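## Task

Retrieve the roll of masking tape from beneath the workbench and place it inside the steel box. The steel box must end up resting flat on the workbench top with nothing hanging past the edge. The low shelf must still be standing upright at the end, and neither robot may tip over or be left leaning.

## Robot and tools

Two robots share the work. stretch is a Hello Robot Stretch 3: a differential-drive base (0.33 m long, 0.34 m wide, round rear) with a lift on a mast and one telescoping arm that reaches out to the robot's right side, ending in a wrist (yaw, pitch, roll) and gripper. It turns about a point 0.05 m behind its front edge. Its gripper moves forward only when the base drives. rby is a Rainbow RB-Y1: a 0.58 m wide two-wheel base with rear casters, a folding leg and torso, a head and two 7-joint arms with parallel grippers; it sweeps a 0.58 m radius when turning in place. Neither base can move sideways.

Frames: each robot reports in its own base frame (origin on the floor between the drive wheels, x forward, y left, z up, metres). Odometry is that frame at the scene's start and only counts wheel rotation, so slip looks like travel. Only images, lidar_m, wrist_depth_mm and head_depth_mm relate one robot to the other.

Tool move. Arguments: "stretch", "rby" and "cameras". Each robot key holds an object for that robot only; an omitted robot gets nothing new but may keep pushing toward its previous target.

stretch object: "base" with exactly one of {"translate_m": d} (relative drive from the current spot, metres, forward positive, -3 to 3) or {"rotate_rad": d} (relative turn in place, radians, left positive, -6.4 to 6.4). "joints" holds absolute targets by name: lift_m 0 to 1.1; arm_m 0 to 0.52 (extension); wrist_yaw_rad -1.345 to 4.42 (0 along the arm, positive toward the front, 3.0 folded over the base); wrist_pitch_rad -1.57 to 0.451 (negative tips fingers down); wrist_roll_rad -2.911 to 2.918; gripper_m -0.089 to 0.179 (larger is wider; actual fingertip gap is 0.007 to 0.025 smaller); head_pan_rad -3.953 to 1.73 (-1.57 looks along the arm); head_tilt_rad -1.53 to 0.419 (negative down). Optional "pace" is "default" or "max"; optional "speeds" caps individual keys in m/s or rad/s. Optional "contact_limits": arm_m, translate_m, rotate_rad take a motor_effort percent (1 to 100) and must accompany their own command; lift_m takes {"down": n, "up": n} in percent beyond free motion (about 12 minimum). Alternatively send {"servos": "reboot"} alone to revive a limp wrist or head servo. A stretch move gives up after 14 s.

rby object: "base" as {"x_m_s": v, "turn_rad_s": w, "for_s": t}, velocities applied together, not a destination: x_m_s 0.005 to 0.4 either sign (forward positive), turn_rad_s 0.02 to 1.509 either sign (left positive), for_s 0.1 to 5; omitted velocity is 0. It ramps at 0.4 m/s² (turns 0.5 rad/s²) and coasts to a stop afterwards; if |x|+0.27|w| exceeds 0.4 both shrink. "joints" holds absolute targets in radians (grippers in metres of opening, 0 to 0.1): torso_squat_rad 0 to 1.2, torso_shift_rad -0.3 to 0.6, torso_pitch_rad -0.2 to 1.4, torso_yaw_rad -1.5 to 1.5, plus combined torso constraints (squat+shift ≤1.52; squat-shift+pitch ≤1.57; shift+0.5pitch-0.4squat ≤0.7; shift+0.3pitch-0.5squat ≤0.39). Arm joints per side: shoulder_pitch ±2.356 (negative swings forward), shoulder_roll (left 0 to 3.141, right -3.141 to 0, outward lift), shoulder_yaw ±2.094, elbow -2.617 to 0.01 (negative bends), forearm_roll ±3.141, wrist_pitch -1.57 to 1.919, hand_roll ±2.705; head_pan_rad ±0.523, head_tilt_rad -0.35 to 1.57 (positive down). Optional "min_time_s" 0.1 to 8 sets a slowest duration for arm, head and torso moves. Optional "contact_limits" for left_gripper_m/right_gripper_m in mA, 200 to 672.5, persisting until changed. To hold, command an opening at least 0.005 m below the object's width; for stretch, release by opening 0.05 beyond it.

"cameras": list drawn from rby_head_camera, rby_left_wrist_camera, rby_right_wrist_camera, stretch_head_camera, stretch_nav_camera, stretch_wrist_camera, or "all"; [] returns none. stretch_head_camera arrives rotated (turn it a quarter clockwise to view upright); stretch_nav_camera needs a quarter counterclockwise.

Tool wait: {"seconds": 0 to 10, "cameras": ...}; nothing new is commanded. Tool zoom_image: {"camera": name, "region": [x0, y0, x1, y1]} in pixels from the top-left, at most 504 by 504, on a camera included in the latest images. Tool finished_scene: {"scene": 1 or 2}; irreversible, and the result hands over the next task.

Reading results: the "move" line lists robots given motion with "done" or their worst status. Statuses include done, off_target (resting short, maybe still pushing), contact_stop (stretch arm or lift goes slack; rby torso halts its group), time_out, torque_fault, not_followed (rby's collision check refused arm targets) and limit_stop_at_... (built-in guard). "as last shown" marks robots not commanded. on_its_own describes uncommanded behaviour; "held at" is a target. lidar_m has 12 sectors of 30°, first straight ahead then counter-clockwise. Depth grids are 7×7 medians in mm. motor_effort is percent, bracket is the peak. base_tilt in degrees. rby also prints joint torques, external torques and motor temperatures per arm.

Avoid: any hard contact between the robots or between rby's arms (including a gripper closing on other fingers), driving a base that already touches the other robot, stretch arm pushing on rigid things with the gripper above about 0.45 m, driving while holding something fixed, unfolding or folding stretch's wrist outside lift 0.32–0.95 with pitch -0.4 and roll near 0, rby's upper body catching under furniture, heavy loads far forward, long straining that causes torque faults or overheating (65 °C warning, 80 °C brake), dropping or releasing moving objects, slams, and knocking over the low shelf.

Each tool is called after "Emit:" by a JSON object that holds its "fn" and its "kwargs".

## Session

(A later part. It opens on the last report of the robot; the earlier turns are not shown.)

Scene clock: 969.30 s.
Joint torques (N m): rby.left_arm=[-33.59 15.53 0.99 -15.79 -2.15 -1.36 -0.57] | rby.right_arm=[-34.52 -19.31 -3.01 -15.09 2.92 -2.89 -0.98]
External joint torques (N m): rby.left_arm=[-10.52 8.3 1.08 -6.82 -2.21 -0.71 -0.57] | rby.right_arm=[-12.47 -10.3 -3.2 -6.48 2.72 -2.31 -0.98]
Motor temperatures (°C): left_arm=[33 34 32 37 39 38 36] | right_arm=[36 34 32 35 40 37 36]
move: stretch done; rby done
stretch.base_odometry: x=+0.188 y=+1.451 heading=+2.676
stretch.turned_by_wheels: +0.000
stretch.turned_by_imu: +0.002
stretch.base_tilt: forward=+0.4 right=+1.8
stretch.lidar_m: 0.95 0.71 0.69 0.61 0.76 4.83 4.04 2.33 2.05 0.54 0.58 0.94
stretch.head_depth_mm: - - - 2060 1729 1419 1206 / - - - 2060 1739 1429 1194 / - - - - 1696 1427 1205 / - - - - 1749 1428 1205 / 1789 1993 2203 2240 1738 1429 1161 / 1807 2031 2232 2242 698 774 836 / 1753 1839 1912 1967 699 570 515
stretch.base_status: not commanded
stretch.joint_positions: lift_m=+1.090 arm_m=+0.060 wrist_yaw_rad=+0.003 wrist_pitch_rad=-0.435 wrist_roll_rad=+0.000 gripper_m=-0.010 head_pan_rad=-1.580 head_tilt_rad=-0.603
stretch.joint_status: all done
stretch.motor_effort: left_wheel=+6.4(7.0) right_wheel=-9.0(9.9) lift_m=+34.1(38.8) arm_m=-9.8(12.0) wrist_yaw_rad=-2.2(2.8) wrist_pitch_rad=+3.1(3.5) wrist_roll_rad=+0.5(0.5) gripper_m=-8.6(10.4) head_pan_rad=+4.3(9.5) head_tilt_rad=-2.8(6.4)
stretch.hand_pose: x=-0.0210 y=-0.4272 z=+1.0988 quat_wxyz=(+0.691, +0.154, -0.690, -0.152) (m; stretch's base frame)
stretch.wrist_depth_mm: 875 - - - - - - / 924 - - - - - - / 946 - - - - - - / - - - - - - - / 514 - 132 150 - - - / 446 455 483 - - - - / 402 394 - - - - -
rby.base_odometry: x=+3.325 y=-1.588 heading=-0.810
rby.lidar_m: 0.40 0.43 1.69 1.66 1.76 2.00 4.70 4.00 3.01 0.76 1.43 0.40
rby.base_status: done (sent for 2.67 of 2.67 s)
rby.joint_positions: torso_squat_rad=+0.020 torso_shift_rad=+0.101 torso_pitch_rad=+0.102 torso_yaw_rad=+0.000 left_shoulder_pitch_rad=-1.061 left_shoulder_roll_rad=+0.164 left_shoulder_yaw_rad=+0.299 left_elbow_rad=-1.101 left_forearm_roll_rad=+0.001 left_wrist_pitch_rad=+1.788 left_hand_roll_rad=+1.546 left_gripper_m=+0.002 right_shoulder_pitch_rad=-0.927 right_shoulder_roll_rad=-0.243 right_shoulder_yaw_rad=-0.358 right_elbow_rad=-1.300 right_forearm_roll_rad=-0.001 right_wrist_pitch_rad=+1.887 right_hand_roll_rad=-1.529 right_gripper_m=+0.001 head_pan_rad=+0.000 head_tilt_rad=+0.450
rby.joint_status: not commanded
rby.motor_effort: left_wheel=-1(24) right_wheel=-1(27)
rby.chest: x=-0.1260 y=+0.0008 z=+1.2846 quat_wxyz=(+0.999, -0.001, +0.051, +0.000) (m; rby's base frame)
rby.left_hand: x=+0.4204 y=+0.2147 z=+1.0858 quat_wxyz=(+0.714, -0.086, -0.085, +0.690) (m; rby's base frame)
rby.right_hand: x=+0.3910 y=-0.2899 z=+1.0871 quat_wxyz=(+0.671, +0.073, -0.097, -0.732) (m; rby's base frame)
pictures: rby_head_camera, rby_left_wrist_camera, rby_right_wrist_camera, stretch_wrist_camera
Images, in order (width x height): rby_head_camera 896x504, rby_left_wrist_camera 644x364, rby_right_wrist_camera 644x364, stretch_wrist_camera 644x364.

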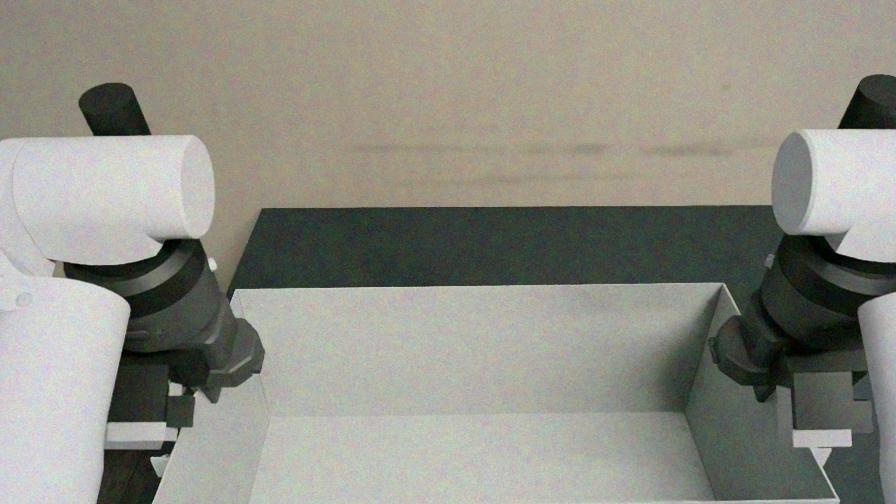

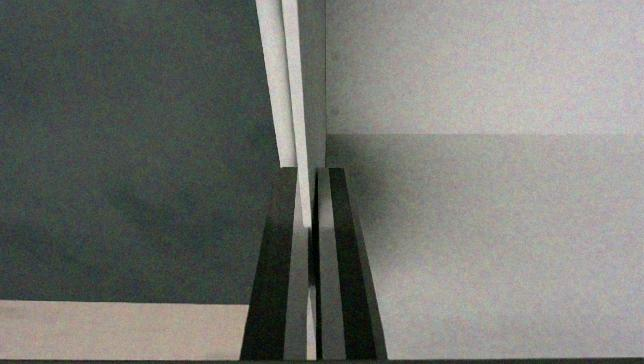

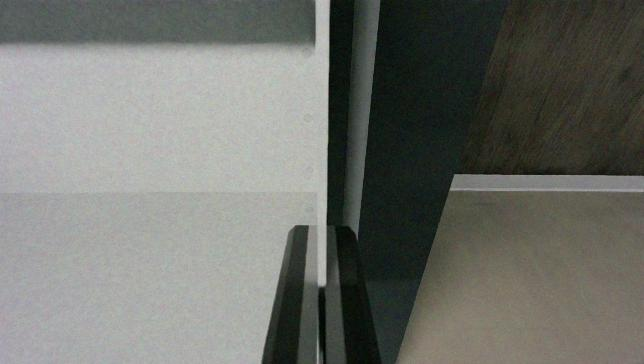

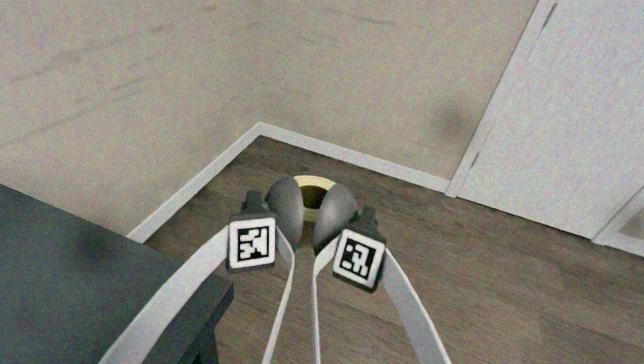

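Emit:
{"fn": "move", "kwargs": {"rby": {"base": {"x_m_s": 0.15, "for_s": 1.367}}, "stretch": {"base": {"rotate_rad": 1.318}, "speeds": {"rotate_rad": 0.5}}, "cameras": ["rby_head_camera", "stretch_wrist_camera", "stretch_head_camera"]}}

Scene clock: 984.00 s.
Joint torques (N m): rby.left_arm=[-33.86 15.33 1.04 -16.03 -2.18 -1.17 -0.68] | rby.right_arm=[-34.35 -19.18 -2.98 -15.01 2.92 -2.81 -0.95]
External joint torques (N m): rby.left_arm=[-10.79 8.1 1.14 -7.06 -2.24 -0.65 -0.68] | rby.right_arm=[-12.3 -10.17 -3.17 -6.41 2.72 -2.32 -0.95]
Motor temperatures (°C): left_arm=[33 34 32 37 39 38 36] | right_arm=[36 34 32 35 40 37 36]
move: stretch done; rby done
stretch.base_odometry: x=+0.188 y=+1.451 heading=-2.289
stretch.turned_by_wheels: +1.318
stretch.turned_by_imu: +1.324
stretch.base_tilt: forward=+0.3 right=+1.9
stretch.lidar_m: 0.61 0.69 3.14 4.82 2.88 2.11 2.05 0.54 0.73 0.95 0.86 0.63
stretch.head_depth_mm: - - - 821 690 565 478 / - - - - 692 566 478 / - - - - 672 568 479 / - - - - 695 568 480 / 822 907 1009 893 699 568 481 / 815 904 1012 903 700 570 481 / 812 897 1001 902 700 571 483
stretch.base_status: done
stretch.joint_positions: lift_m=+1.090 arm_m=+0.060 wrist_yaw_rad=+0.002 wrist_pitch_rad=-0.435 wrist_roll_rad=+0.000 gripper_m=-0.010 head_pan_rad=-1.570 head_tilt_rad=-0.601
stretch.joint_status: not commanded
stretch.motor_effort: left_wheel=-7.4(10.8) right_wheel=+6.6(10.4) lift_m=+20.3(20.5) arm_m=-7.3(8.1) wrist_yaw_rad=-2.6(2.8) wrist_pitch_rad=+3.2(3.5) wrist_roll_rad=+0.4(0.6) gripper_m=-8.7(10.5) head_pan_rad=+4.0(5.1) head_tilt_rad=+3.8(4.6)
stretch.hand_pose: x=-0.0210 y=-0.4272 z=+1.0988 quat_wxyz=(+0.691, +0.154, -0.690, -0.152) (m; stretch's base frame)
stretch.wrist_depth_mm: 712 696 688 668 652 638 610 / 786 775 758 735 720 693 660 / 725 754 799 809 790 773 747 / 601 629 661 718 737 813 839 / 518 537 133 150 607 651 923 / 444 458 466 483 518 548 595 / 403 392 430 439 441 477 500
rby.base_odometry: x=+3.466 y=-1.736 heading=-0.810
rby.lidar_m: 0.20 0.21 0.30 1.65 1.74 2.14 4.90 4.02 0.96 0.96 0.28 0.21
rby.base_status: done (sent for 1.37 of 1.37 s)
rby.joint_positions: torso_squat_rad=+0.020 torso_shift_rad=+0.101 torso_pitch_rad=+0.102 torso_yaw_rad=+0.000 left_shoulder_pitch_rad=-1.061 left_shoulder_roll_rad=+0.164 left_shoulder_yaw_rad=+0.299 left_elbow_rad=-1.101 left_forearm_roll_rad=+0.001 left_wrist_pitch_rad=+1.788 left_hand_roll_rad=+1.546 left_gripper_m=+0.002 right_shoulder_pitch_rad=-0.927 right_shoulder_roll_rad=-0.243 right_shoulder_yaw_rad=-0.358 right_elbow_rad=-1.300 right_forearm_roll_rad=-0.001 right_wrist_pitch_rad=+1.887 right_hand_roll_rad=-1.529 right_gripper_m=+0.001 head_pan_rad=+0.000 head_tilt_rad=+0.450
rby.joint_status: not commanded
rby.motor_effort: left_wheel=+0(22) right_wheel=-1(18)
rby.chest: x=-0.1261 y=+0.0008 z=+1.2846 quat_wxyz=(+0.999, -0.001, +0.051, +0.000) (m; rby's base frame)
rby.left_hand: x=+0.4203 y=+0.2147 z=+1.0858 quat_wxyz=(+0.714, -0.086, -0.085, +0.690) (m; rby's base frame)
rby.right_hand: x=+0.3909 y=-0.2899 z=+1.0872 quat_wxyz=(+0.671, +0.073, -0.098, -0.732) (m; rby's base frame)
pictures: rby_head_camera, stretch_head_camera (sideways), stretch_wrist_camera
Images, in order (width x height): rby_head_camera 896x504, stretch_head_camera 896x504, stretch_wrist_camera 644x364.

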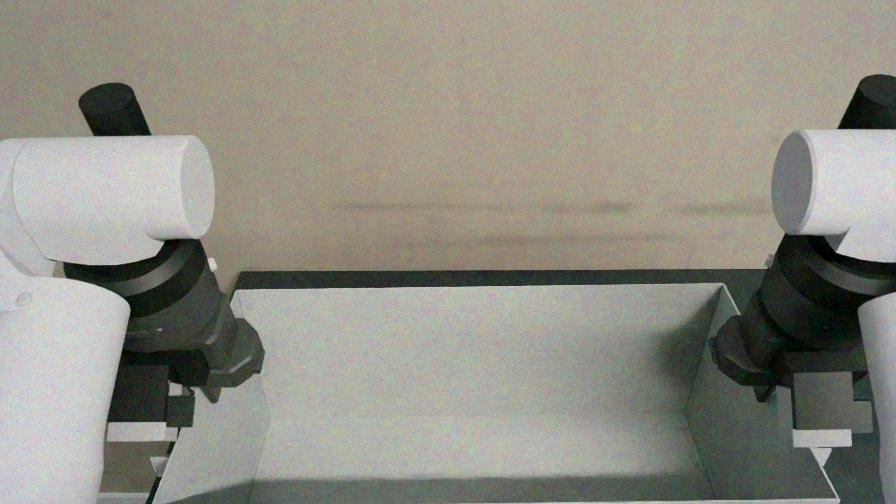

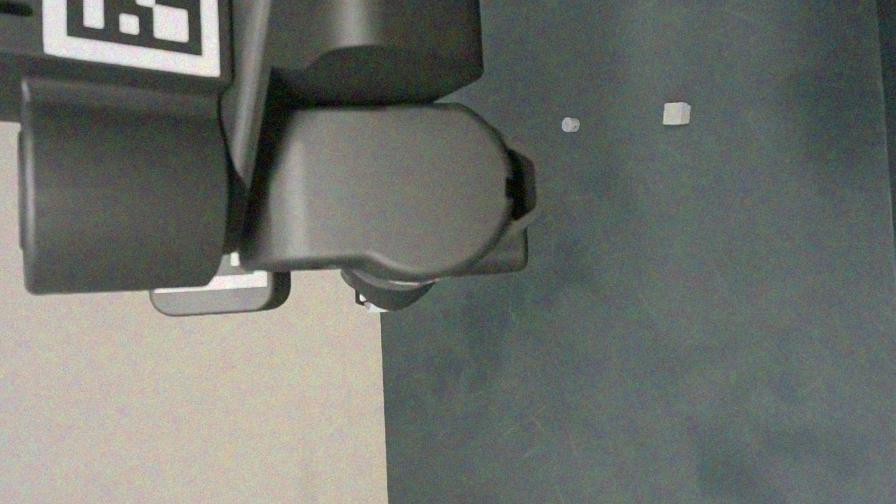

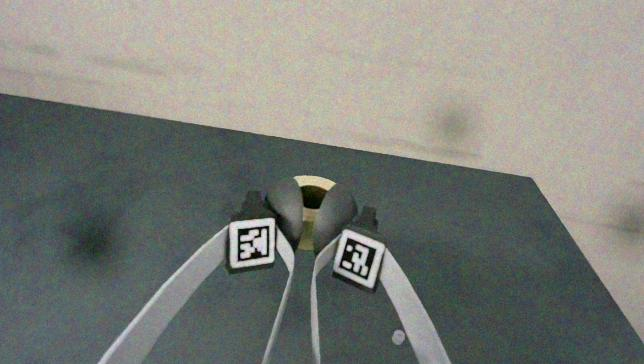

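Emit:
{"fn": "move", "kwargs": {"rby": {"joints": {"torso_squat_rad": 0.46}, "min_time_s": 3}, "cameras": ["rby_head_camera"]}}

Emit:
{"fn": "move", "kwargs": {"rby": {"joints": {"torso_squat_rad": 0.49}, "min_time_s": 1.5}, "cameras": []}}

Scene clock: 994.77 s.
Joint torques (N m): rby.left_arm=[-34.2 15.81 0.79 -16.17 -1.87 -1.07 -0.72] | rby.right_arm=[-34.51 -19.28 -2.84 -14.99 2.94 -2.88 -0.93]
External joint torques (N m): rby.left_arm=[-11.13 8.58 0.88 -7.2 -1.93 -0.55 -0.72] | rby.right_arm=[-12.46 -10.28 -3.03 -6.38 2.73 -2.4 -0.93]
Motor temperatures (°C): left_arm=[33 34 32 37 39 38 36] | right_arm=[36 34 32 35 40 37 36]
move: rby done
stretch: as last shown
stretch.turned_by_wheels: +0.000
stretch.turned_by_imu: +0.002
stretch.lidar_m: 0.61 0.69 3.12 4.82 2.88 2.11 2.05 0.54 0.74 0.95 0.86 0.63
stretch.head_depth_mm: - - - 824 693 565 477 / - - - - 695 567 479 / - - - - 673 568 478 / - - - - 695 571 481 / 822 902 1011 901 699 569 481 / 816 904 1006 901 698 571 482 / 810 899 1002 909 700 571 482
stretch.joint_positions: lift_m=+1.090 arm_m=+0.060 wrist_yaw_rad=+0.002 wrist_pitch_rad=-0.435 wrist_roll_rad=+0.000 gripper_m=-0.010 head_pan_rad=-1.570 head_tilt_rad=-0.600
stretch.motor_effort: left_wheel=-7.7(7.9) right_wheel=+6.9(7.2) lift_m=+21.7(22.0) arm_m=-12.0(13.7) wrist_yaw_rad=-2.1(2.6) wrist_pitch_rad=+3.6(3.6) wrist_roll_rad=+0.2(0.6) gripper_m=-9.2(10.4) head_pan_rad=+3.9(4.6) head_tilt_rad=+3.0(4.5)
stretch.wrist_depth_mm: 707 689 670 669 645 624 625 / 784 775 745 729 710 700 677 / 722 763 788 802 797 763 744 / 592 620 674 725 747 811 848 / 516 536 133 150 609 650 939 / 446 455 466 482 511 554 596 / 403 397 428 437 445 485 500
rby.base_odometry: x=+3.466 y=-1.736 heading=-0.810
rby.lidar_m: 0.19 0.21 0.30 1.65 1.74 2.14 4.91 4.01 0.96 0.96 0.28 0.21
rby.base_status: not commanded
rby.joint_positions: torso_squat_rad=+0.460 torso_shift_rad=+0.101 torso_pitch_rad=+0.102 torso_yaw_rad=+0.000 left_shoulder_pitch_rad=-1.061 left_shoulder_roll_rad=+0.164 left_shoulder_yaw_rad=+0.299 left_elbow_rad=-1.101 left_forearm_roll_rad=+0.001 left_wrist_pitch_rad=+1.788 left_hand_roll_rad=+1.546 left_gripper_m=+0.002 right_shoulder_pitch_rad=-0.927 right_shoulder_roll_rad=-0.243 right_shoulder_yaw_rad=-0.358 right_elbow_rad=-1.300 right_forearm_roll_rad=-0.001 right_wrist_pitch_rad=+1.887 right_hand_roll_rad=-1.529 right_gripper_m=+0.001 head_pan_rad=+0.000 head_tilt_rad=+0.450
rby.joint_status: all done
rby.motor_effort: left_wheel=+1(1) right_wheel=-1(1)
rby.chest: x=-0.1335 y=+0.0008 z=+1.2125 quat_wxyz=(+0.999, -0.001, +0.051, +0.000) (m; rby's base frame)
rby.left_hand: x=+0.4129 y=+0.2147 z=+1.0138 quat_wxyz=(+0.714, -0.086, -0.085, +0.690) (m; rby's base frame)
rby.right_hand: x=+0.3835 y=-0.2899 z=+1.0152 quat_wxyz=(+0.671, +0.073, -0.098, -0.732) (m; rby's base frame)
pictures: rby_head_camera
Images, in order (width x height): rby_head_camera 896x504.

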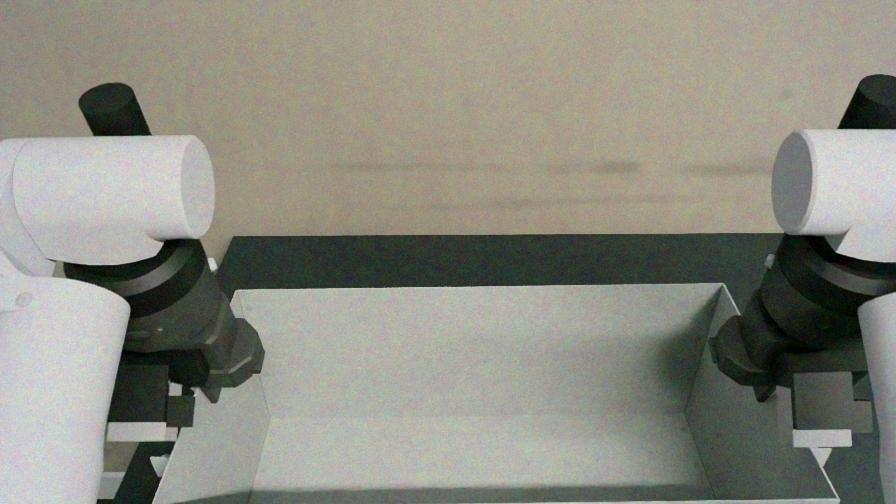

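Scene clock: 996.57 s.
Joint torques (N m): rby.left_arm=[-34.29 15.46 1.23 -16.13 -1.86 -1.02 -0.62] | rby.right_arm=[-34.49 -19.19 -2.96 -15 2.96 -2.86 -0.97]
External joint torques (N m): rby.left_arm=[-11.22 8.23 1.33 -7.17 -1.92 -0.5 -0.62] | rby.right_arm=[-12.44 -10.19 -3.15 -6.4 2.76 -2.37 -0.97]
Motor temperatures (°C): left_arm=[33 34 32 37 39 38 36] | right_arm=[36 34 32 35 40 37 36]
move: rby done
stretch: as last shown
stretch.turned_by_imu: +0.000
stretch.base_tilt: forward=+0.4 right=+2.0
stretch.lidar_m: 0.61 0.68 3.12 4.83 2.88 2.11 2.06 0.54 0.74 0.95 0.86 0.63
stretch.head_depth_mm: - - - 825 692 566 477 / - - - - 694 568 479 / - - - - 674 568 480 / - - - - 697 570 481 / 823 905 1019 898 697 568 481 / 819 900 1006 904 699 571 482 / 811 897 1002 904 701 571 481
stretch.motor_effort: left_wheel=-7.5(7.8) right_wheel=+6.6(7.0) lift_m=+22.1(22.2) arm_m=-13.6(14.5) wrist_yaw_rad=-2.1(2.7) wrist_pitch_rad=+3.3(3.4) wrist_roll_rad=+0.4(0.6) gripper_m=-9.5(10.5) head_pan_rad=+3.8(4.5) head_tilt_rad=+3.2(4.4)
stretch.wrist_depth_mm: 708 693 665 669 649 631 626 / 795 764 756 731 715 705 677 / 723 758 793 802 789 764 745 / 594 631 664 706 752 820 848 / 513 543 132 150 618 660 936 / 444 452 462 486 514 550 597 / 398 391 428 442 448 479 500
rby.base_odometry: x=+3.466 y=-1.736 heading=-0.810
rby.lidar_m: 0.20 0.21 0.30 1.66 1.75 2.14 4.91 4.02 0.95 0.97 0.29 0.21
rby.base_status: not commanded
rby.joint_positions: torso_squat_rad=+0.490 torso_shift_rad=+0.101 torso_pitch_rad=+0.102 torso_yaw_rad=+0.000 left_shoulder_pitch_rad=-1.061 left_shoulder_roll_rad=+0.164 left_shoulder_yaw_rad=+0.299 left_elbow_rad=-1.101 left_forearm_roll_rad=+0.001 left_wrist_pitch_rad=+1.788 left_hand_roll_rad=+1.546 left_gripper_m=+0.002 right_shoulder_pitch_rad=-0.927 right_shoulder_roll_rad=-0.243 right_shoulder_yaw_rad=-0.358 right_elbow_rad=-1.300 right_forearm_roll_rad=-0.001 right_wrist_pitch_rad=+1.887 right_hand_roll_rad=-1.529 right_gripper_m=+0.001 head_pan_rad=+0.000 head_tilt_rad=+0.450
rby.joint_status: all done
rby.motor_effort: left_wheel=+0(1) right_wheel=-1(1)
rby.chest: x=-0.1345 y=+0.0008 z=+1.2029 quat_wxyz=(+0.999, -0.001, +0.051, +0.000) (m; rby's base frame)
rby.left_hand: x=+0.4119 y=+0.2147 z=+1.0043 quat_wxyz=(+0.714, -0.086, -0.085, +0.690) (m; rby's base frame)
rby.right_hand: x=+0.3826 y=-0.2899 z=+1.0056 quat_wxyz=(+0.671, +0.073, -0.098, -0.732) (m; rby's base frame)
pictures: none
No camera images: "cameras" was empty.

Emit:
{"fn": "move", "kwargs": {"rby": {"joints": {"torso_squat_rad": 0.503}, "min_time_s": 1.0}, "cameras": []}}

Emit:
{"fn": "move", "kwargs": {"rby": {"joints": {"torso_squat_rad": 0.511}, "min_time_s": 1.0}, "cameras": []}}

Scene clock: 1002.23 s.
Joint torques (N m): rby.left_arm=[-27.8 13.91 1.12 -12.49 -1.99 -0.72 -0.72] | rby.right_arm=[-29.82 -17.56 -2.96 -12.07 2.94 -2.65 -1.01]
External joint torques (N m): rby.left_arm=[-4.71 6.67 1.21 -3.52 -2.05 -0.2 -0.72] | rby.right_arm=[-7.74 -8.55 -3.15 -3.47 2.74 -2.16 -1.01]
Motor temperatures (°C): left_arm=[33 34 32 37 39 38 36] | right_arm=[36 34 32 35 40 37 36]
move: rby done
stretch: as last shown
stretch.turned_by_imu: +0.001
stretch.base_tilt: forward=+0.4 right=+1.9
stretch.lidar_m: 0.61 0.69 3.13 4.84 2.88 2.11 2.05 0.54 0.74 0.95 0.86 0.63
stretch.head_depth_mm: - - - 825 693 566 477 / - - - - 694 566 478 / - - - - 675 568 479 / - - - - 697 569 480 / 822 905 1016 900 698 571 481 / 818 899 1008 907 699 569 481 / 815 894 1001 902 702 572 482
stretch.motor_effort: left_wheel=-7.4(7.7) right_wheel=+6.6(6.9) lift_m=+23.1(23.2) arm_m=-17.2(18.0) wrist_yaw_rad=-2.5(2.6) wrist_pitch_rad=+3.2(3.4) wrist_roll_rad=+0.3(0.6) gripper_m=-8.6(10.3) head_pan_rad=+3.1(4.4) head_tilt_rad=+3.6(4.2)
stretch.wrist_depth_mm: 708 689 678 667 648 629 625 / 783 763 748 725 716 690 682 / 722 759 801 800 794 774 755 / 596 623 659 714 736 794 845 / 511 538 133 150 613 647 948 / 455 454 466 487 516 553 593 / 404 392 430 436 444 478 503
rby.base_odometry: x=+3.466 y=-1.736 heading=-0.810
rby.lidar_m: 0.20 0.21 0.31 1.65 1.76 2.15 4.90 4.01 0.98 0.96 0.28 0.21
rby.base_status: not commanded
rby.joint_positions: torso_squat_rad=+0.503 torso_shift_rad=+0.100 torso_pitch_rad=+0.101 torso_yaw_rad=+0.000 left_shoulder_pitch_rad=-1.063 left_shoulder_roll_rad=+0.164 left_shoulder_yaw_rad=+0.299 left_elbow_rad=-1.102 left_forearm_roll_rad=+0.001 left_wrist_pitch_rad=+1.788 left_hand_roll_rad=+1.546 left_gripper_m=+0.002 right_shoulder_pitch_rad=-0.928 right_shoulder_roll_rad=-0.244 right_shoulder_yaw_rad=-0.358 right_elbow_rad=-1.301 right_forearm_roll_rad=-0.001 right_wrist_pitch_rad=+1.887 right_hand_roll_rad=-1.529 right_gripper_m=+0.001 head_pan_rad=+0.000 head_tilt_rad=+0.450
rby.joint_status: all done
rby.motor_effort: left_wheel=+0(1) right_wheel=-1(1)
rby.chest: x=-0.1356 y=+0.0008 z=+1.1986 quat_wxyz=(+0.999, -0.001, +0.050, +0.000) (m; rby's base frame)
rby.left_hand: x=+0.4117 y=+0.2146 z=+1.0017 quat_wxyz=(+0.714, -0.088, -0.086, +0.690) (m; rby's base frame)
rby.right_hand: x=+0.3821 y=-0.2900 z=+1.0028 quat_wxyz=(+0.671, +0.074, -0.099, -0.731) (m; rby's base frame)
pictures: none
No camera images: "cameras" was empty.

Scene clock: 1003.50 s.
Joint torques (N m): rby.left_arm=[-22.05 12.05 1.06 -9.24 -2.04 -0.74 -0.53] | rby.right_arm=[-23.95 -15.82 -3.05 -8.83 3 -2.47 -0.93]
External joint torques (N m): rby.left_arm=[1.06 4.8 1.15 -0.28 -2.1 -0.21 -0.53] | rby.right_arm=[-1.84 -6.81 -3.24 -0.24 2.79 -1.97 -0.93]
Motor temperatures (°C): left_arm=[33 34 32 37 39 38 36] | right_arm=[36 34 32 35 40 37 36]
move: rby done
stretch: as last shown
stretch.turned_by_imu: +0.000
stretch.lidar_m: 0.61 0.69 3.13 4.83 2.88 2.11 2.05 0.54 0.74 0.95 0.86 0.63
stretch.head_depth_mm: - - - 822 693 566 478 / - - - - 694 567 479 / - - - - 674 568 481 / - - - - 696 569 480 / 823 907 1014 901 698 571 480 / 815 902 1008 902 698 570 481 / 811 899 999 902 700 570 482
stretch.motor_effort: left_wheel=-7.6(7.9) right_wheel=+6.6(7.0) lift_m=+23.3(23.6) arm_m=-18.1(18.7) wrist_yaw_rad=-1.9(2.6) wrist_pitch_rad=+3.3(3.5) wrist_roll_rad=+0.3(0.5) gripper_m=-10.0(10.1) head_pan_rad=+2.5(4.3) head_tilt_rad=+4.1(4.1)
stretch.wrist_depth_mm: 711 698 679 672 652 634 621 / 792 765 757 726 722 696 683 / 733 758 789 807 788 783 748 / 599 633 675 708 741 804 826 / 513 548 132 150 611 647 938 / 447 454 464 482 516 553 593 / 405 392 427 437 444 480 496
rby.base_odometry: x=+3.466 y=-1.736 heading=-0.810
rby.lidar_m: 0.20 0.20 0.31 1.66 1.75 2.15 4.91 4.01 0.96 0.97 0.27 0.21
rby.base_status: not commanded
rby.joint_positions: torso_squat_rad=+0.511 torso_shift_rad=+0.100 torso_pitch_rad=+0.100 torso_yaw_rad=+0.000 left_shoulder_pitch_rad=-1.064 left_shoulder_roll_rad=+0.165 left_shoulder_yaw_rad=+0.299 left_elbow_rad=-1.103 left_forearm_roll_rad=+0.001 left_wrist_pitch_rad=+1.788 left_hand_roll_rad=+1.546 left_gripper_m=+0.002 right_shoulder_pitch_rad=-0.930 right_shoulder_roll_rad=-0.244 right_shoulder_yaw_rad=-0.358 right_elbow_rad=-1.302 right_forearm_roll_rad=-0.001 right_wrist_pitch_rad=+1.886 right_hand_roll_rad=-1.529 right_gripper_m=+0.001 head_pan_rad=+0.000 head_tilt_rad=+0.450
rby.joint_status: all done
rby.motor_effort: left_wheel=+0(1) right_wheel=-1(1)
rby.chest: x=-0.1364 y=+0.0008 z=+1.1959 quat_wxyz=(+0.999, -0.001, +0.050, +0.000) (m; rby's base frame)
rby.left_hand: x=+0.4116 y=+0.2145 z=+1.0007 quat_wxyz=(+0.714, -0.089, -0.088, +0.689) (m; rby's base frame)
rby.right_hand: x=+0.3821 y=-0.2900 z=+1.0017 quat_wxyz=(+0.671, +0.075, -0.100, -0.731) (m; rby's base frame)
pictures: none
No camera images: "cameras" was empty.

Emit:
{"fn": "move", "kwargs": {"rby": {"joints": {"left_gripper_m": 0.03, "right_gripper_m": 0.03}}, "cameras": []}}

Emit:
{"fn": "move", "kwargs": {"rby": {"joints": {"left_gripper_m": 0.1, "right_gripper_m": 0.1}}, "cameras": ["rby_head_camera", "rby_left_wrist_camera", "rby_right_wrist_camera"]}}

Scene clock: 1010.90 s.
Joint torques (N m): rby.left_arm=[-21.56 8.43 0.76 -9.03 -0.36 -0.63 -0.23] | rby.right_arm=[-23.96 -10.2 -2.33 -8.21 0.43 -0.91 -0.28]
External joint torques (N m): rby.left_arm=[1.55 1.16 0.85 -0.07 -0.42 -0.09 -0.23] | rby.right_arm=[-1.85 -1.17 -2.51 0.39 0.23 -0.41 -0.29]
Motor temperatures (°C): left_arm=[32 34 32 37 39 38 36] | right_arm=[36 34 32 35 40 37 36]
move: rby done
stretch: as last shown
stretch.turned_by_imu: +0.001
stretch.lidar_m: 0.61 0.69 3.11 4.84 2.90 2.11 2.06 0.54 0.74 0.94 0.86 0.63
stretch.head_depth_mm: - - - 824 689 564 478 / - - - - 695 569 479 / - - - - 675 568 481 / - - - - 698 570 480 / 822 908 1012 899 698 567 481 / 814 901 1011 903 699 571 482 / 808 897 999 904 700 571 483
stretch.motor_effort: left_wheel=-7.9(7.9) right_wheel=+6.4(7.0) lift_m=+24.2(24.4) arm_m=-20.3(21.5) wrist_yaw_rad=-2.5(2.5) wrist_pitch_rad=+3.2(3.5) wrist_roll_rad=+0.4(0.6) gripper_m=-8.7(10.7) head_pan_rad=+3.9(3.9) head_tilt_rad=+3.7(4.2)
stretch.wrist_depth_mm: 718 695 672 662 647 627 629 / 783 773 744 731 706 691 687 / 712 767 799 802 791 768 749 / 599 631 653 717 739 812 856 / 516 539 133 150 612 660 926 / 448 458 470 486 518 552 594 / 402 390 429 439 446 476 498
rby.base_odometry: x=+3.466 y=-1.736 heading=-0.810
rby.lidar_m: 0.20 0.21 0.30 1.66 1.75 2.13 4.91 4.02 0.97 0.96 0.29 0.21
rby.base_status: not commanded
rby.joint_positions: torso_squat_rad=+0.511 torso_shift_rad=+0.100 torso_pitch_rad=+0.100 torso_yaw_rad=+0.000 left_shoulder_pitch_rad=-1.064 left_shoulder_roll_rad=+0.166 left_shoulder_yaw_rad=+0.299 left_elbow_rad=-1.103 left_forearm_roll_rad=+0.000 left_wrist_pitch_rad=+1.788 left_hand_roll_rad=+1.546 left_gripper_m=+0.030 right_shoulder_pitch_rad=-0.930 right_shoulder_roll_rad=-0.246 right_shoulder_yaw_rad=-0.358 right_elbow_rad=-1.302 right_forearm_roll_rad=+0.000 right_wrist_pitch_rad=+1.886 right_hand_roll_rad=-1.529 right_gripper_m=+0.030 head_pan_rad=+0.000 head_tilt_rad=+0.450
rby.joint_status: all done
rby.motor_effort: left_wheel=+0(0) right_wheel=-1(1)
rby.chest: x=-0.1363 y=+0.0008 z=+1.1959 quat_wxyz=(+0.999, -0.001, +0.050, +0.000) (m; rby's base frame)
rby.left_hand: x=+0.4117 y=+0.2151 z=+1.0008 quat_wxyz=(+0.713, -0.088, -0.088, +0.690) (m; rby's base frame)
rby.right_hand: x=+0.3822 y=-0.2909 z=+1.0019 quat_wxyz=(+0.670, +0.075, -0.101, -0.732) (m; rby's base frame)
pictures: none
No camera images: "cameras" was empty.

Scene clock: 1012.23 s.
Joint torques (N m): rby.left_arm=[-22.06 8.7 1.2 -9.11 -0.21 -0.58 -0.09] | rby.right_arm=[-23.92 -10.06 -2.24 -8.26 0.38 -0.86 -0.24]
External joint torques (N m): rby.left_arm=[1.06 1.43 1.29 -0.15 -0.26 -0.05 -0.08] | rby.right_arm=[-1.81 -1.02 -2.43 0.33 0.18 -0.36 -0.25]
Motor temperatures (°C): left_arm=[32 34 32 37 39 38 36] | right_arm=[36 34 32 35 40 37 36]
move: rby done
stretch: as last shown
stretch.turned_by_imu: +0.000
stretch.base_tilt: forward=+0.3 right=+1.9
stretch.lidar_m: 0.61 0.69 3.15 4.82 2.88 2.11 2.06 0.54 0.73 0.95 0.86 0.63
stretch.head_depth_mm: - - - 823 695 564 478 / - - - - 695 566 479 / - - - - 674 569 480 / - - - - 696 569 480 / 824 905 1014 900 698 569 479 / 818 906 1012 901 702 570 480 / 811 894 1004 908 702 570 483
stretch.motor_effort: left_wheel=-7.4(7.7) right_wheel=+6.9(7.1) lift_m=+24.7(24.7) arm_m=-20.2(21.8) wrist_yaw_rad=-2.0(2.5) wrist_pitch_rad=+3.0(3.5) wrist_roll_rad=+0.5(0.5) gripper_m=-9.1(10.1) head_pan_rad=+3.3(4.1) head_tilt_rad=+3.6(4.2)
stretch.wrist_depth_mm: 716 701 682 669 652 630 614 / 804 760 737 732 714 691 680 / 726 763 815 807 798 766 751 / 602 628 673 721 750 805 852 / 512 540 132 150 606 650 928 / 446 457 467 481 522 547 604 / 399 395 429 436 444 479 504
rby.base_odometry: x=+3.466 y=-1.736 heading=-0.810
rby.lidar_m: 0.20 0.20 0.30 1.65 1.77 2.14 4.90 4.01 0.96 0.96 0.28 0.21
rby.base_status: not commanded
rby.joint_positions: torso_squat_rad=+0.511 torso_shift_rad=+0.100 torso_pitch_rad=+0.100 torso_yaw_rad=+0.000 left_shoulder_pitch_rad=-1.064 left_shoulder_roll_rad=+0.166 left_shoulder_yaw_rad=+0.299 left_elbow_rad=-1.103 left_forearm_roll_rad=+0.000 left_wrist_pitch_rad=+1.788 left_hand_roll_rad=+1.546 left_gripper_m=+0.100 right_shoulder_pitch_rad=-0.930 right_shoulder_roll_rad=-0.246 right_shoulder_yaw_rad=-0.358 right_elbow_rad=-1.302 right_forearm_roll_rad=+0.000 right_wrist_pitch_rad=+1.886 right_hand_roll_rad=-1.529 right_gripper_m=+0.099 head_pan_rad=+0.000 head_tilt_rad=+0.450
rby.joint_status: all done
rby.motor_effort: left_wheel=+1(1) right_wheel=-1(1)
rby.chest: x=-0.1363 y=+0.0008 z=+1.1959 quat_wxyz=(+0.999, -0.001, +0.050, +0.000) (m; rby's base frame)
rby.left_hand: x=+0.4117 y=+0.2151 z=+1.0008 quat_wxyz=(+0.713, -0.088, -0.088, +0.690) (m; rby's base frame)
rby.right_hand: x=+0.3822 y=-0.2909 z=+1.0019 quat_wxyz=(+0.670, +0.075, -0.101, -0.732) (m; rby's base frame)
pictures: rby_head_camera, rby_left_wrist_camera, rby_right_wrist_camera
Images, in order (width x height): rby_head_camera 896x504, rby_left_wrist_camera 644x364, rby_right_wrist_camera 644x364.

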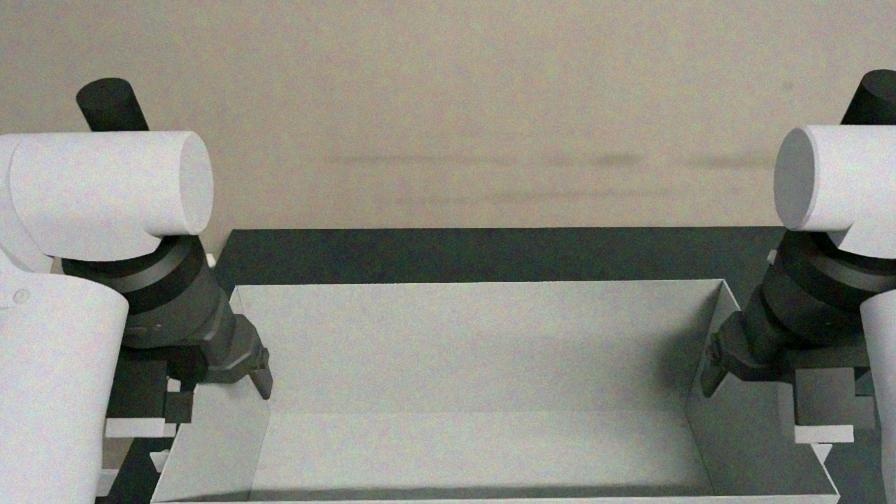

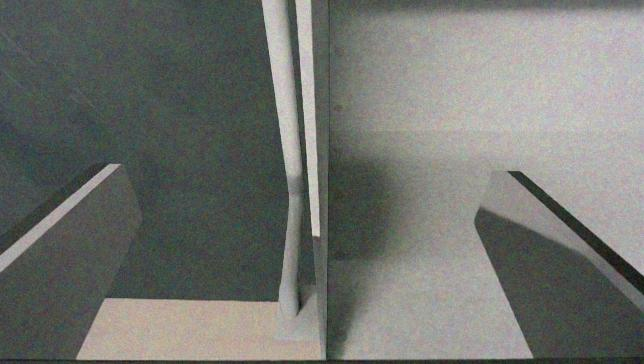

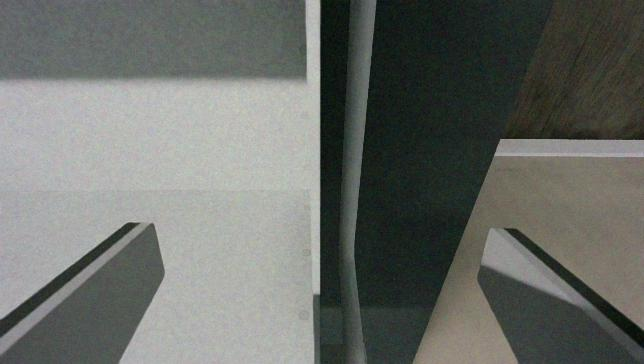

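Emit:
{"fn": "move", "kwargs": {"rby": {"joints": {"torso_squat_rad": 0.02}, "min_time_s": 2}, "cameras": []}}

Emit:
{"fn": "move", "kwargs": {"rby": {"base": {"x_m_s": -0.35, "for_s": 2.9}, "joints": {"head_tilt_rad": 0.3}}, "cameras": ["rby_head_camera", "stretch_head_camera"]}}

Scene clock: 1026.43 s.
Joint torques (N m): rby.left_arm=[-22.5 8.55 0.89 -9.09 -0.28 -0.62 -0.2] | rby.right_arm=[-24.01 -10.06 -2.01 -8.07 0.42 -0.83 -0.22]
External joint torques (N m): rby.left_arm=[0.61 1.28 0.98 -0.12 -0.34 -0.09 -0.19] | rby.right_arm=[-1.91 -1.02 -2.2 0.52 0.21 -0.33 -0.23]
Motor temperatures (°C): left_arm=[32 34 32 37 39 38 36] | right_arm=[36 34 32 35 40 37 36]
move: rby done
stretch: as last shown
stretch.turned_by_imu: +0.001
stretch.base_tilt: forward=+0.4 right=+1.9
stretch.lidar_m: 0.61 0.69 3.10 4.83 2.88 2.11 2.05 0.54 0.74 0.95 0.87 0.63
stretch.head_depth_mm: - - - 820 693 566 478 / - - - - 693 567 480 / - - - - 676 567 480 / - - - - 697 568 480 / 825 905 1015 900 697 568 482 / 813 900 1007 902 699 571 481 / 813 895 999 906 697 573 483
stretch.motor_effort: left_wheel=-7.3(8.0) right_wheel=+6.6(7.0) lift_m=+25.9(26.0) arm_m=-21.4(22.0) wrist_yaw_rad=-2.1(2.6) wrist_pitch_rad=+3.4(3.4) wrist_roll_rad=+0.4(0.6) gripper_m=-8.7(10.6) head_pan_rad=+2.8(4.1) head_tilt_rad=+3.6(4.4)
stretch.wrist_depth_mm: 716 693 681 659 646 634 619 / 798 761 772 740 731 692 675 / 729 756 802 809 785 758 747 / 599 631 666 717 757 815 830 / 510 538 132 150 614 644 942 / 452 453 466 481 519 546 594 / 406 393 426 438 450 480 499
rby.base_odometry: x=+3.466 y=-1.736 heading=-0.810
rby.lidar_m: 0.20 0.21 0.30 1.65 1.74 2.14 4.91 4.02 0.97 0.96 0.28 0.21
rby.base_status: not commanded
rby.joint_positions: torso_squat_rad=+0.020 torso_shift_rad=+0.100 torso_pitch_rad=+0.100 torso_yaw_rad=+0.000 left_shoulder_pitch_rad=-1.064 left_shoulder_roll_rad=+0.166 left_shoulder_yaw_rad=+0.299 left_elbow_rad=-1.103 left_forearm_roll_rad=+0.000 left_wrist_pitch_rad=+1.788 left_hand_roll_rad=+1.546 left_gripper_m=+0.100 right_shoulder_pitch_rad=-0.930 right_shoulder_roll_rad=-0.246 right_shoulder_yaw_rad=-0.358 right_elbow_rad=-1.302 right_forearm_roll_rad=+0.000 right_wrist_pitch_rad=+1.886 right_hand_roll_rad=-1.529 right_gripper_m=+0.099 head_pan_rad=+0.000 head_tilt_rad=+0.450
rby.joint_status: all done
rby.motor_effort: left_wheel=+0(1) right_wheel=-1(1)
rby.chest: x=-0.1272 y=+0.0008 z=+1.2847 quat_wxyz=(+0.999, -0.001, +0.050, +0.000) (m; rby's base frame)
rby.left_hand: x=+0.4207 y=+0.2152 z=+1.0893 quat_wxyz=(+0.713, -0.088, -0.088, +0.690) (m; rby's base frame)
rby.right_hand: x=+0.3913 y=-0.2908 z=+1.0905 quat_wxyz=(+0.670, +0.075, -0.101, -0.732) (m; rby's base frame)
pictures: none
No camera images: "cameras" was empty.

Scene clock: 1031.03 s.
Joint torques (N m): rby.left_arm=[-22.5 8 1.1 -8.8 -0.42 -0.45 -0.24] | rby.right_arm=[-23.26 -9.72 -2.11 -7.96 0.4 -0.64 -0.18]
External joint torques (N m): rby.left_arm=[0.62 0.73 1.18 0.17 -0.48 0.09 -0.24] | rby.right_arm=[-1.15 -0.68 -2.3 0.64 0.2 -0.14 -0.18]
Motor temperatures (°C): left_arm=[32 34 32 37 39 38 36] | right_arm=[36 34 32 34 40 37 36]
move: rby done
stretch.base_odometry: x=+0.188 y=+1.451 heading=-2.289
stretch.turned_by_wheels: +0.000
stretch.turned_by_imu: +0.001
stretch.base_tilt: forward=+0.3 right=+1.9
stretch.lidar_m: 1.21 1.20 1.02 4.82 2.88 2.12 2.06 0.54 0.74 0.95 0.86 0.69
stretch.head_depth_mm: - - - 823 691 566 478 / - - - - 695 565 479 / - - - - 672 568 479 / - - - - 696 568 480 / 821 910 1015 896 698 571 480 / 815 904 1008 904 700 570 482 / 811 897 1001 901 700 573 482
stretch.base_status: not commanded
stretch.joint_positions: lift_m=+1.090 arm_m=+0.060 wrist_yaw_rad=+0.002 wrist_pitch_rad=-0.435 wrist_roll_rad=+0.000 gripper_m=-0.010 head_pan_rad=-1.570 head_tilt_rad=-0.600
stretch.joint_status: not commanded
stretch.motor_effort: left_wheel=-7.5(7.9) right_wheel=+6.9(7.1) lift_m=+27.1(27.1) arm_m=-20.4(21.7) wrist_yaw_rad=-2.1(2.7) wrist_pitch_rad=+3.1(3.5) wrist_roll_rad=+0.3(0.6) gripper_m=-9.3(10.4) head_pan_rad=+2.6(4.1) head_tilt_rad=+3.4(4.5)
stretch.hand_pose: x=-0.0210 y=-0.4272 z=+1.0988 quat_wxyz=(+0.691, +0.154, -0.690, -0.152) (m; stretch's base frame)
stretch.wrist_depth_mm: 692 679 678 668 647 631 621 / 787 772 760 723 716 696 679 / 723 761 796 804 776 780 755 / 594 627 678 723 752 810 845 / 515 544 133 150 607 652 917 / 450 456 464 482 514 547 593 / 403 394 424 443 447 478 497
rby.base_odometry: x=+2.766 y=-1.001 heading=-0.809
rby.lidar_m: 1.21 1.24 1.76 1.71 1.49 2.31 3.89 3.93 2.98 2.88 1.19 1.92
rby.base_status: done (sent for 2.9 of 2.9 s)
rby.joint_positions: torso_squat_rad=+0.020 torso_shift_rad=+0.100 torso_pitch_rad=+0.100 torso_yaw_rad=+0.000 left_shoulder_pitch_rad=-1.064 left_shoulder_roll_rad=+0.166 left_shoulder_yaw_rad=+0.299 left_elbow_rad=-1.103 left_forearm_roll_rad=+0.000 left_wrist_pitch_rad=+1.788 left_hand_roll_rad=+1.546 left_gripper_m=+0.100 right_shoulder_pitch_rad=-0.930 right_shoulder_roll_rad=-0.246 right_shoulder_yaw_rad=-0.358 right_elbow_rad=-1.302 right_forearm_roll_rad=+0.000 right_wrist_pitch_rad=+1.886 right_hand_roll_rad=-1.529 right_gripper_m=+0.099 head_pan_rad=+0.000 head_tilt_rad=+0.300
rby.joint_status: all done
rby.motor_effort: left_wheel=+2(32) right_wheel=-2(19)
rby.chest: x=-0.1273 y=+0.0008 z=+1.2848 quat_wxyz=(+0.999, -0.001, +0.050, +0.000) (m; rby's base frame)
rby.left_hand: x=+0.4207 y=+0.2153 z=+1.0895 quat_wxyz=(+0.713, -0.088, -0.088, +0.690) (m; rby's base frame)
rby.right_hand: x=+0.3913 y=-0.2909 z=+1.0908 quat_wxyz=(+0.670, +0.075, -0.101, -0.732) (m; rby's base frame)
pictures: rby_head_camera, stretch_head_camera (sideways)
Images, in order (width x height): rby_head_camera 896x504, stretch_head_camera 896x504.

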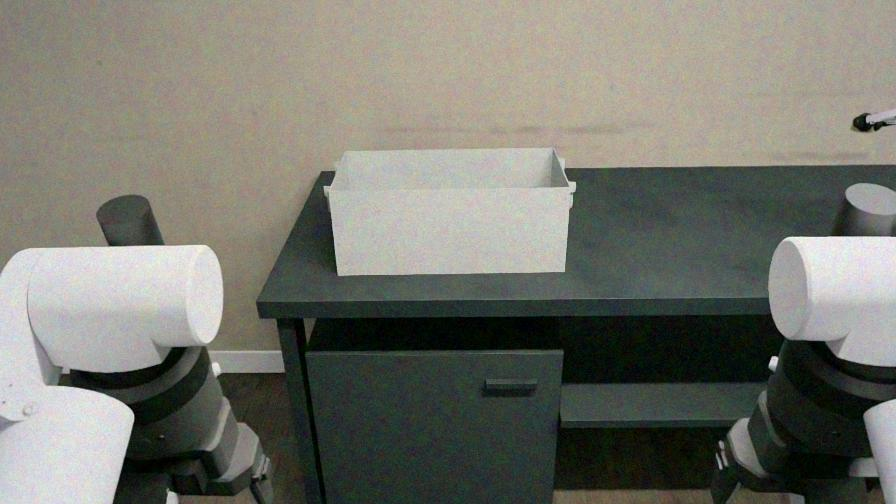

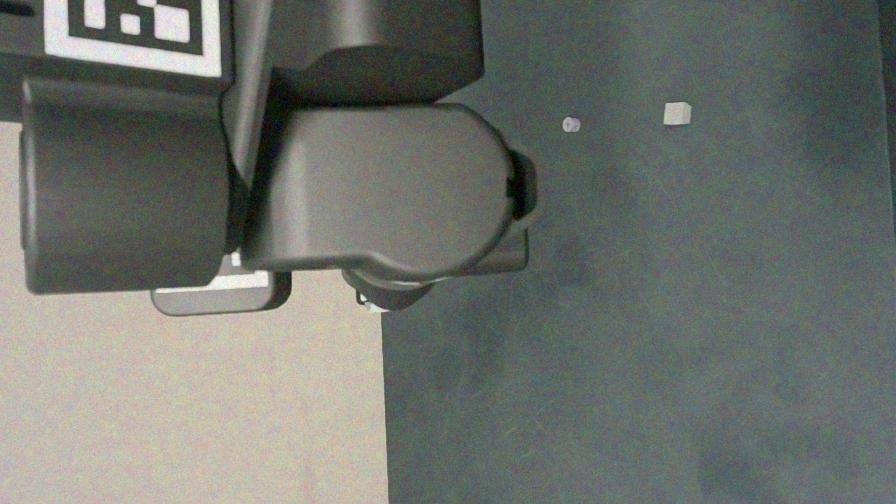

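Emit:
{"fn": "move", "kwargs": {"rby": {"base": {"x_m_s": -0.3, "for_s": 1.8}, "joints": {"head_tilt_rad": 0.25, "head_pan_rad": 0.0}}, "stretch": {"base": {"translate_m": 0.8}, "contact_limits": {"translate_m": 40}}, "cameras": ["rby_head_camera", "stretch_head_camera", "stretch_wrist_camera"]}}

Scene clock: 1062.43 s.
Joint torques (N m): rby.left_arm=[-22.53 7.94 0.74 -8.85 -0.34 -0.4 -0.15] | rby.right_arm=[-23.28 -9.56 -1.88 -7.82 0.44 -0.58 -0.18]
External joint torques (N m): rby.left_arm=[0.58 0.68 0.83 0.11 -0.4 0.13 -0.15] | rby.right_arm=[-1.17 -0.52 -2.07 0.77 0.23 -0.08 -0.19]
Motor temperatures (°C): left_arm=[32 34 32 36 39 38 36] | right_arm=[36 34 32 34 40 37 36]
move: stretch done; rby done
stretch.base_odometry: x=-0.338 y=+0.849 heading=-2.289
stretch.turned_by_wheels: +0.000
stretch.turned_by_imu: +0.000
stretch.base_tilt: forward=+0.4 right=+1.9
stretch.lidar_m: 1.78 1.86 2.15 1.39 3.99 2.94 1.30 1.34 0.31 0.30 0.32 0.44
stretch.head_depth_mm: - - - 791 492 552 488 / - - - - 471 526 480 / - - - - 456 526 479 / - - - - 468 521 480 / 830 913 1028 677 464 513 481 / 825 909 1019 667 458 506 481 / 820 907 1009 664 454 500 482
stretch.base_status: done
stretch.joint_positions: lift_m=+1.090 arm_m=+0.060 wrist_yaw_rad=+0.002 wrist_pitch_rad=-0.435 wrist_roll_rad=+0.000 gripper_m=-0.010 head_pan_rad=-1.570 head_tilt_rad=-0.600
stretch.joint_status: not commanded
stretch.motor_effort: left_wheel=+4.3(8.4) right_wheel=+0.1(10.7) lift_m=+29.9(29.9) arm_m=-20.8(21.7) wrist_yaw_rad=-2.1(2.7) wrist_pitch_rad=+3.1(3.6) wrist_roll_rad=+0.2(0.6) gripper_m=-8.5(10.4) head_pan_rad=+2.5(4.7) head_tilt_rad=+4.1(4.6)
stretch.contact_limits: translate_m 40 (maximum 100)
stretch.hand_pose: x=-0.0210 y=-0.4272 z=+1.0988 quat_wxyz=(+0.691, +0.154, -0.690, -0.152) (m; stretch's base frame)
stretch.wrist_depth_mm: 721 713 699 675 663 646 624 / 806 779 768 746 716 702 683 / 859 763 795 816 800 784 755 / 416 414 395 387 755 801 818 / 455 476 133 150 412 647 688 / 438 451 462 487 373 542 573 / 404 393 429 435 351 459 497
rby.base_odometry: x=+2.393 y=-0.610 heading=-0.809
rby.lidar_m: 1.30 2.34 1.79 1.35 1.54 2.62 3.35 3.55 2.95 2.87 3.00 2.15
rby.base_status: done (sent for 1.8 of 1.8 s)
rby.joint_positions: torso_squat_rad=+0.020 torso_shift_rad=+0.100 torso_pitch_rad=+0.100 torso_yaw_rad=+0.000 left_shoulder_pitch_rad=-1.064 left_shoulder_roll_rad=+0.166 left_shoulder_yaw_rad=+0.299 left_elbow_rad=-1.103 left_forearm_roll_rad=+0.000 left_wrist_pitch_rad=+1.788 left_hand_roll_rad=+1.546 left_gripper_m=+0.100 right_shoulder_pitch_rad=-0.930 right_shoulder_roll_rad=-0.246 right_shoulder_yaw_rad=-0.358 right_elbow_rad=-1.302 right_forearm_roll_rad=+0.000 right_wrist_pitch_rad=+1.886 right_hand_roll_rad=-1.529 right_gripper_m=+0.099 head_pan_rad=+0.000 head_tilt_rad=+0.250
rby.joint_status: all done
rby.motor_effort: left_wheel=+3(20) right_wheel=-1(21)
rby.chest: x=-0.1274 y=+0.0008 z=+1.2848 quat_wxyz=(+0.999, -0.001, +0.050, +0.000) (m; rby's base frame)
rby.left_hand: x=+0.4206 y=+0.2153 z=+1.0895 quat_wxyz=(+0.713, -0.088, -0.088, +0.690) (m; rby's base frame)
rby.right_hand: x=+0.3912 y=-0.2909 z=+1.0909 quat_wxyz=(+0.670, +0.075, -0.101, -0.732) (m; rby's base frame)
pictures: rby_head_camera, stretch_head_camera (sideways), stretch_wrist_camera
Images, in order (width x height): rby_head_camera 896x504, stretch_head_camera 896x504, stretch_wrist_camera 644x364.

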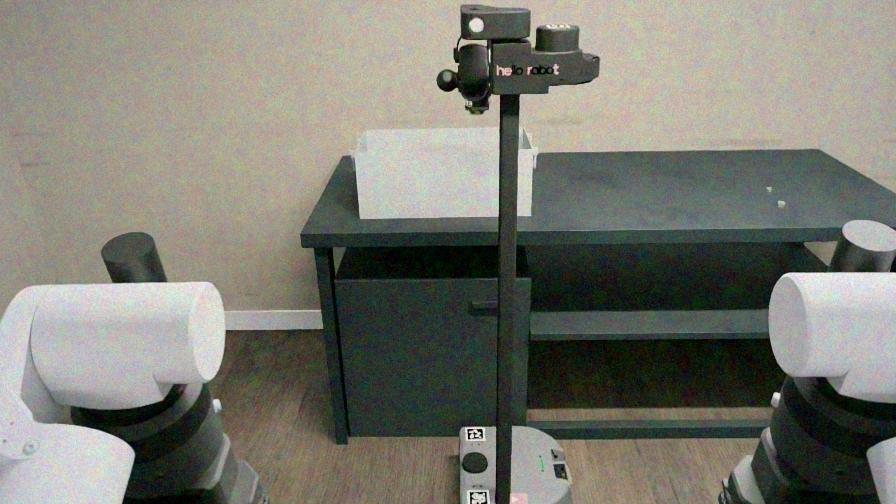

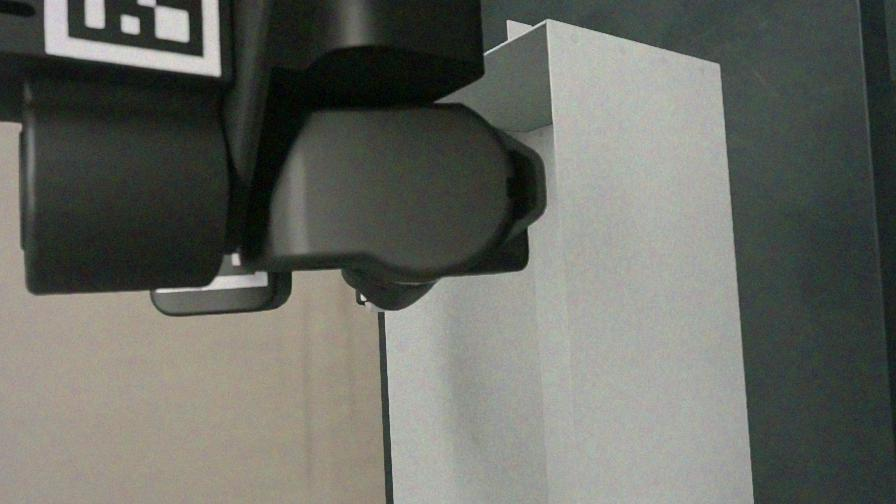

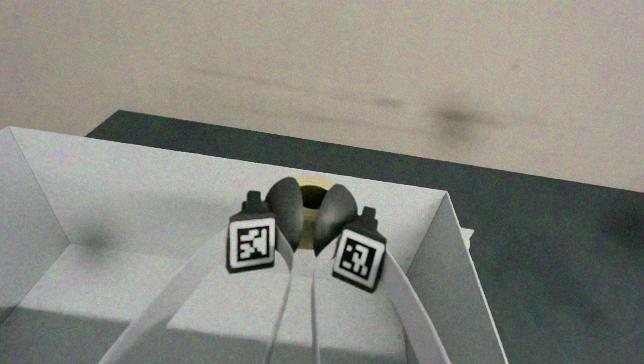

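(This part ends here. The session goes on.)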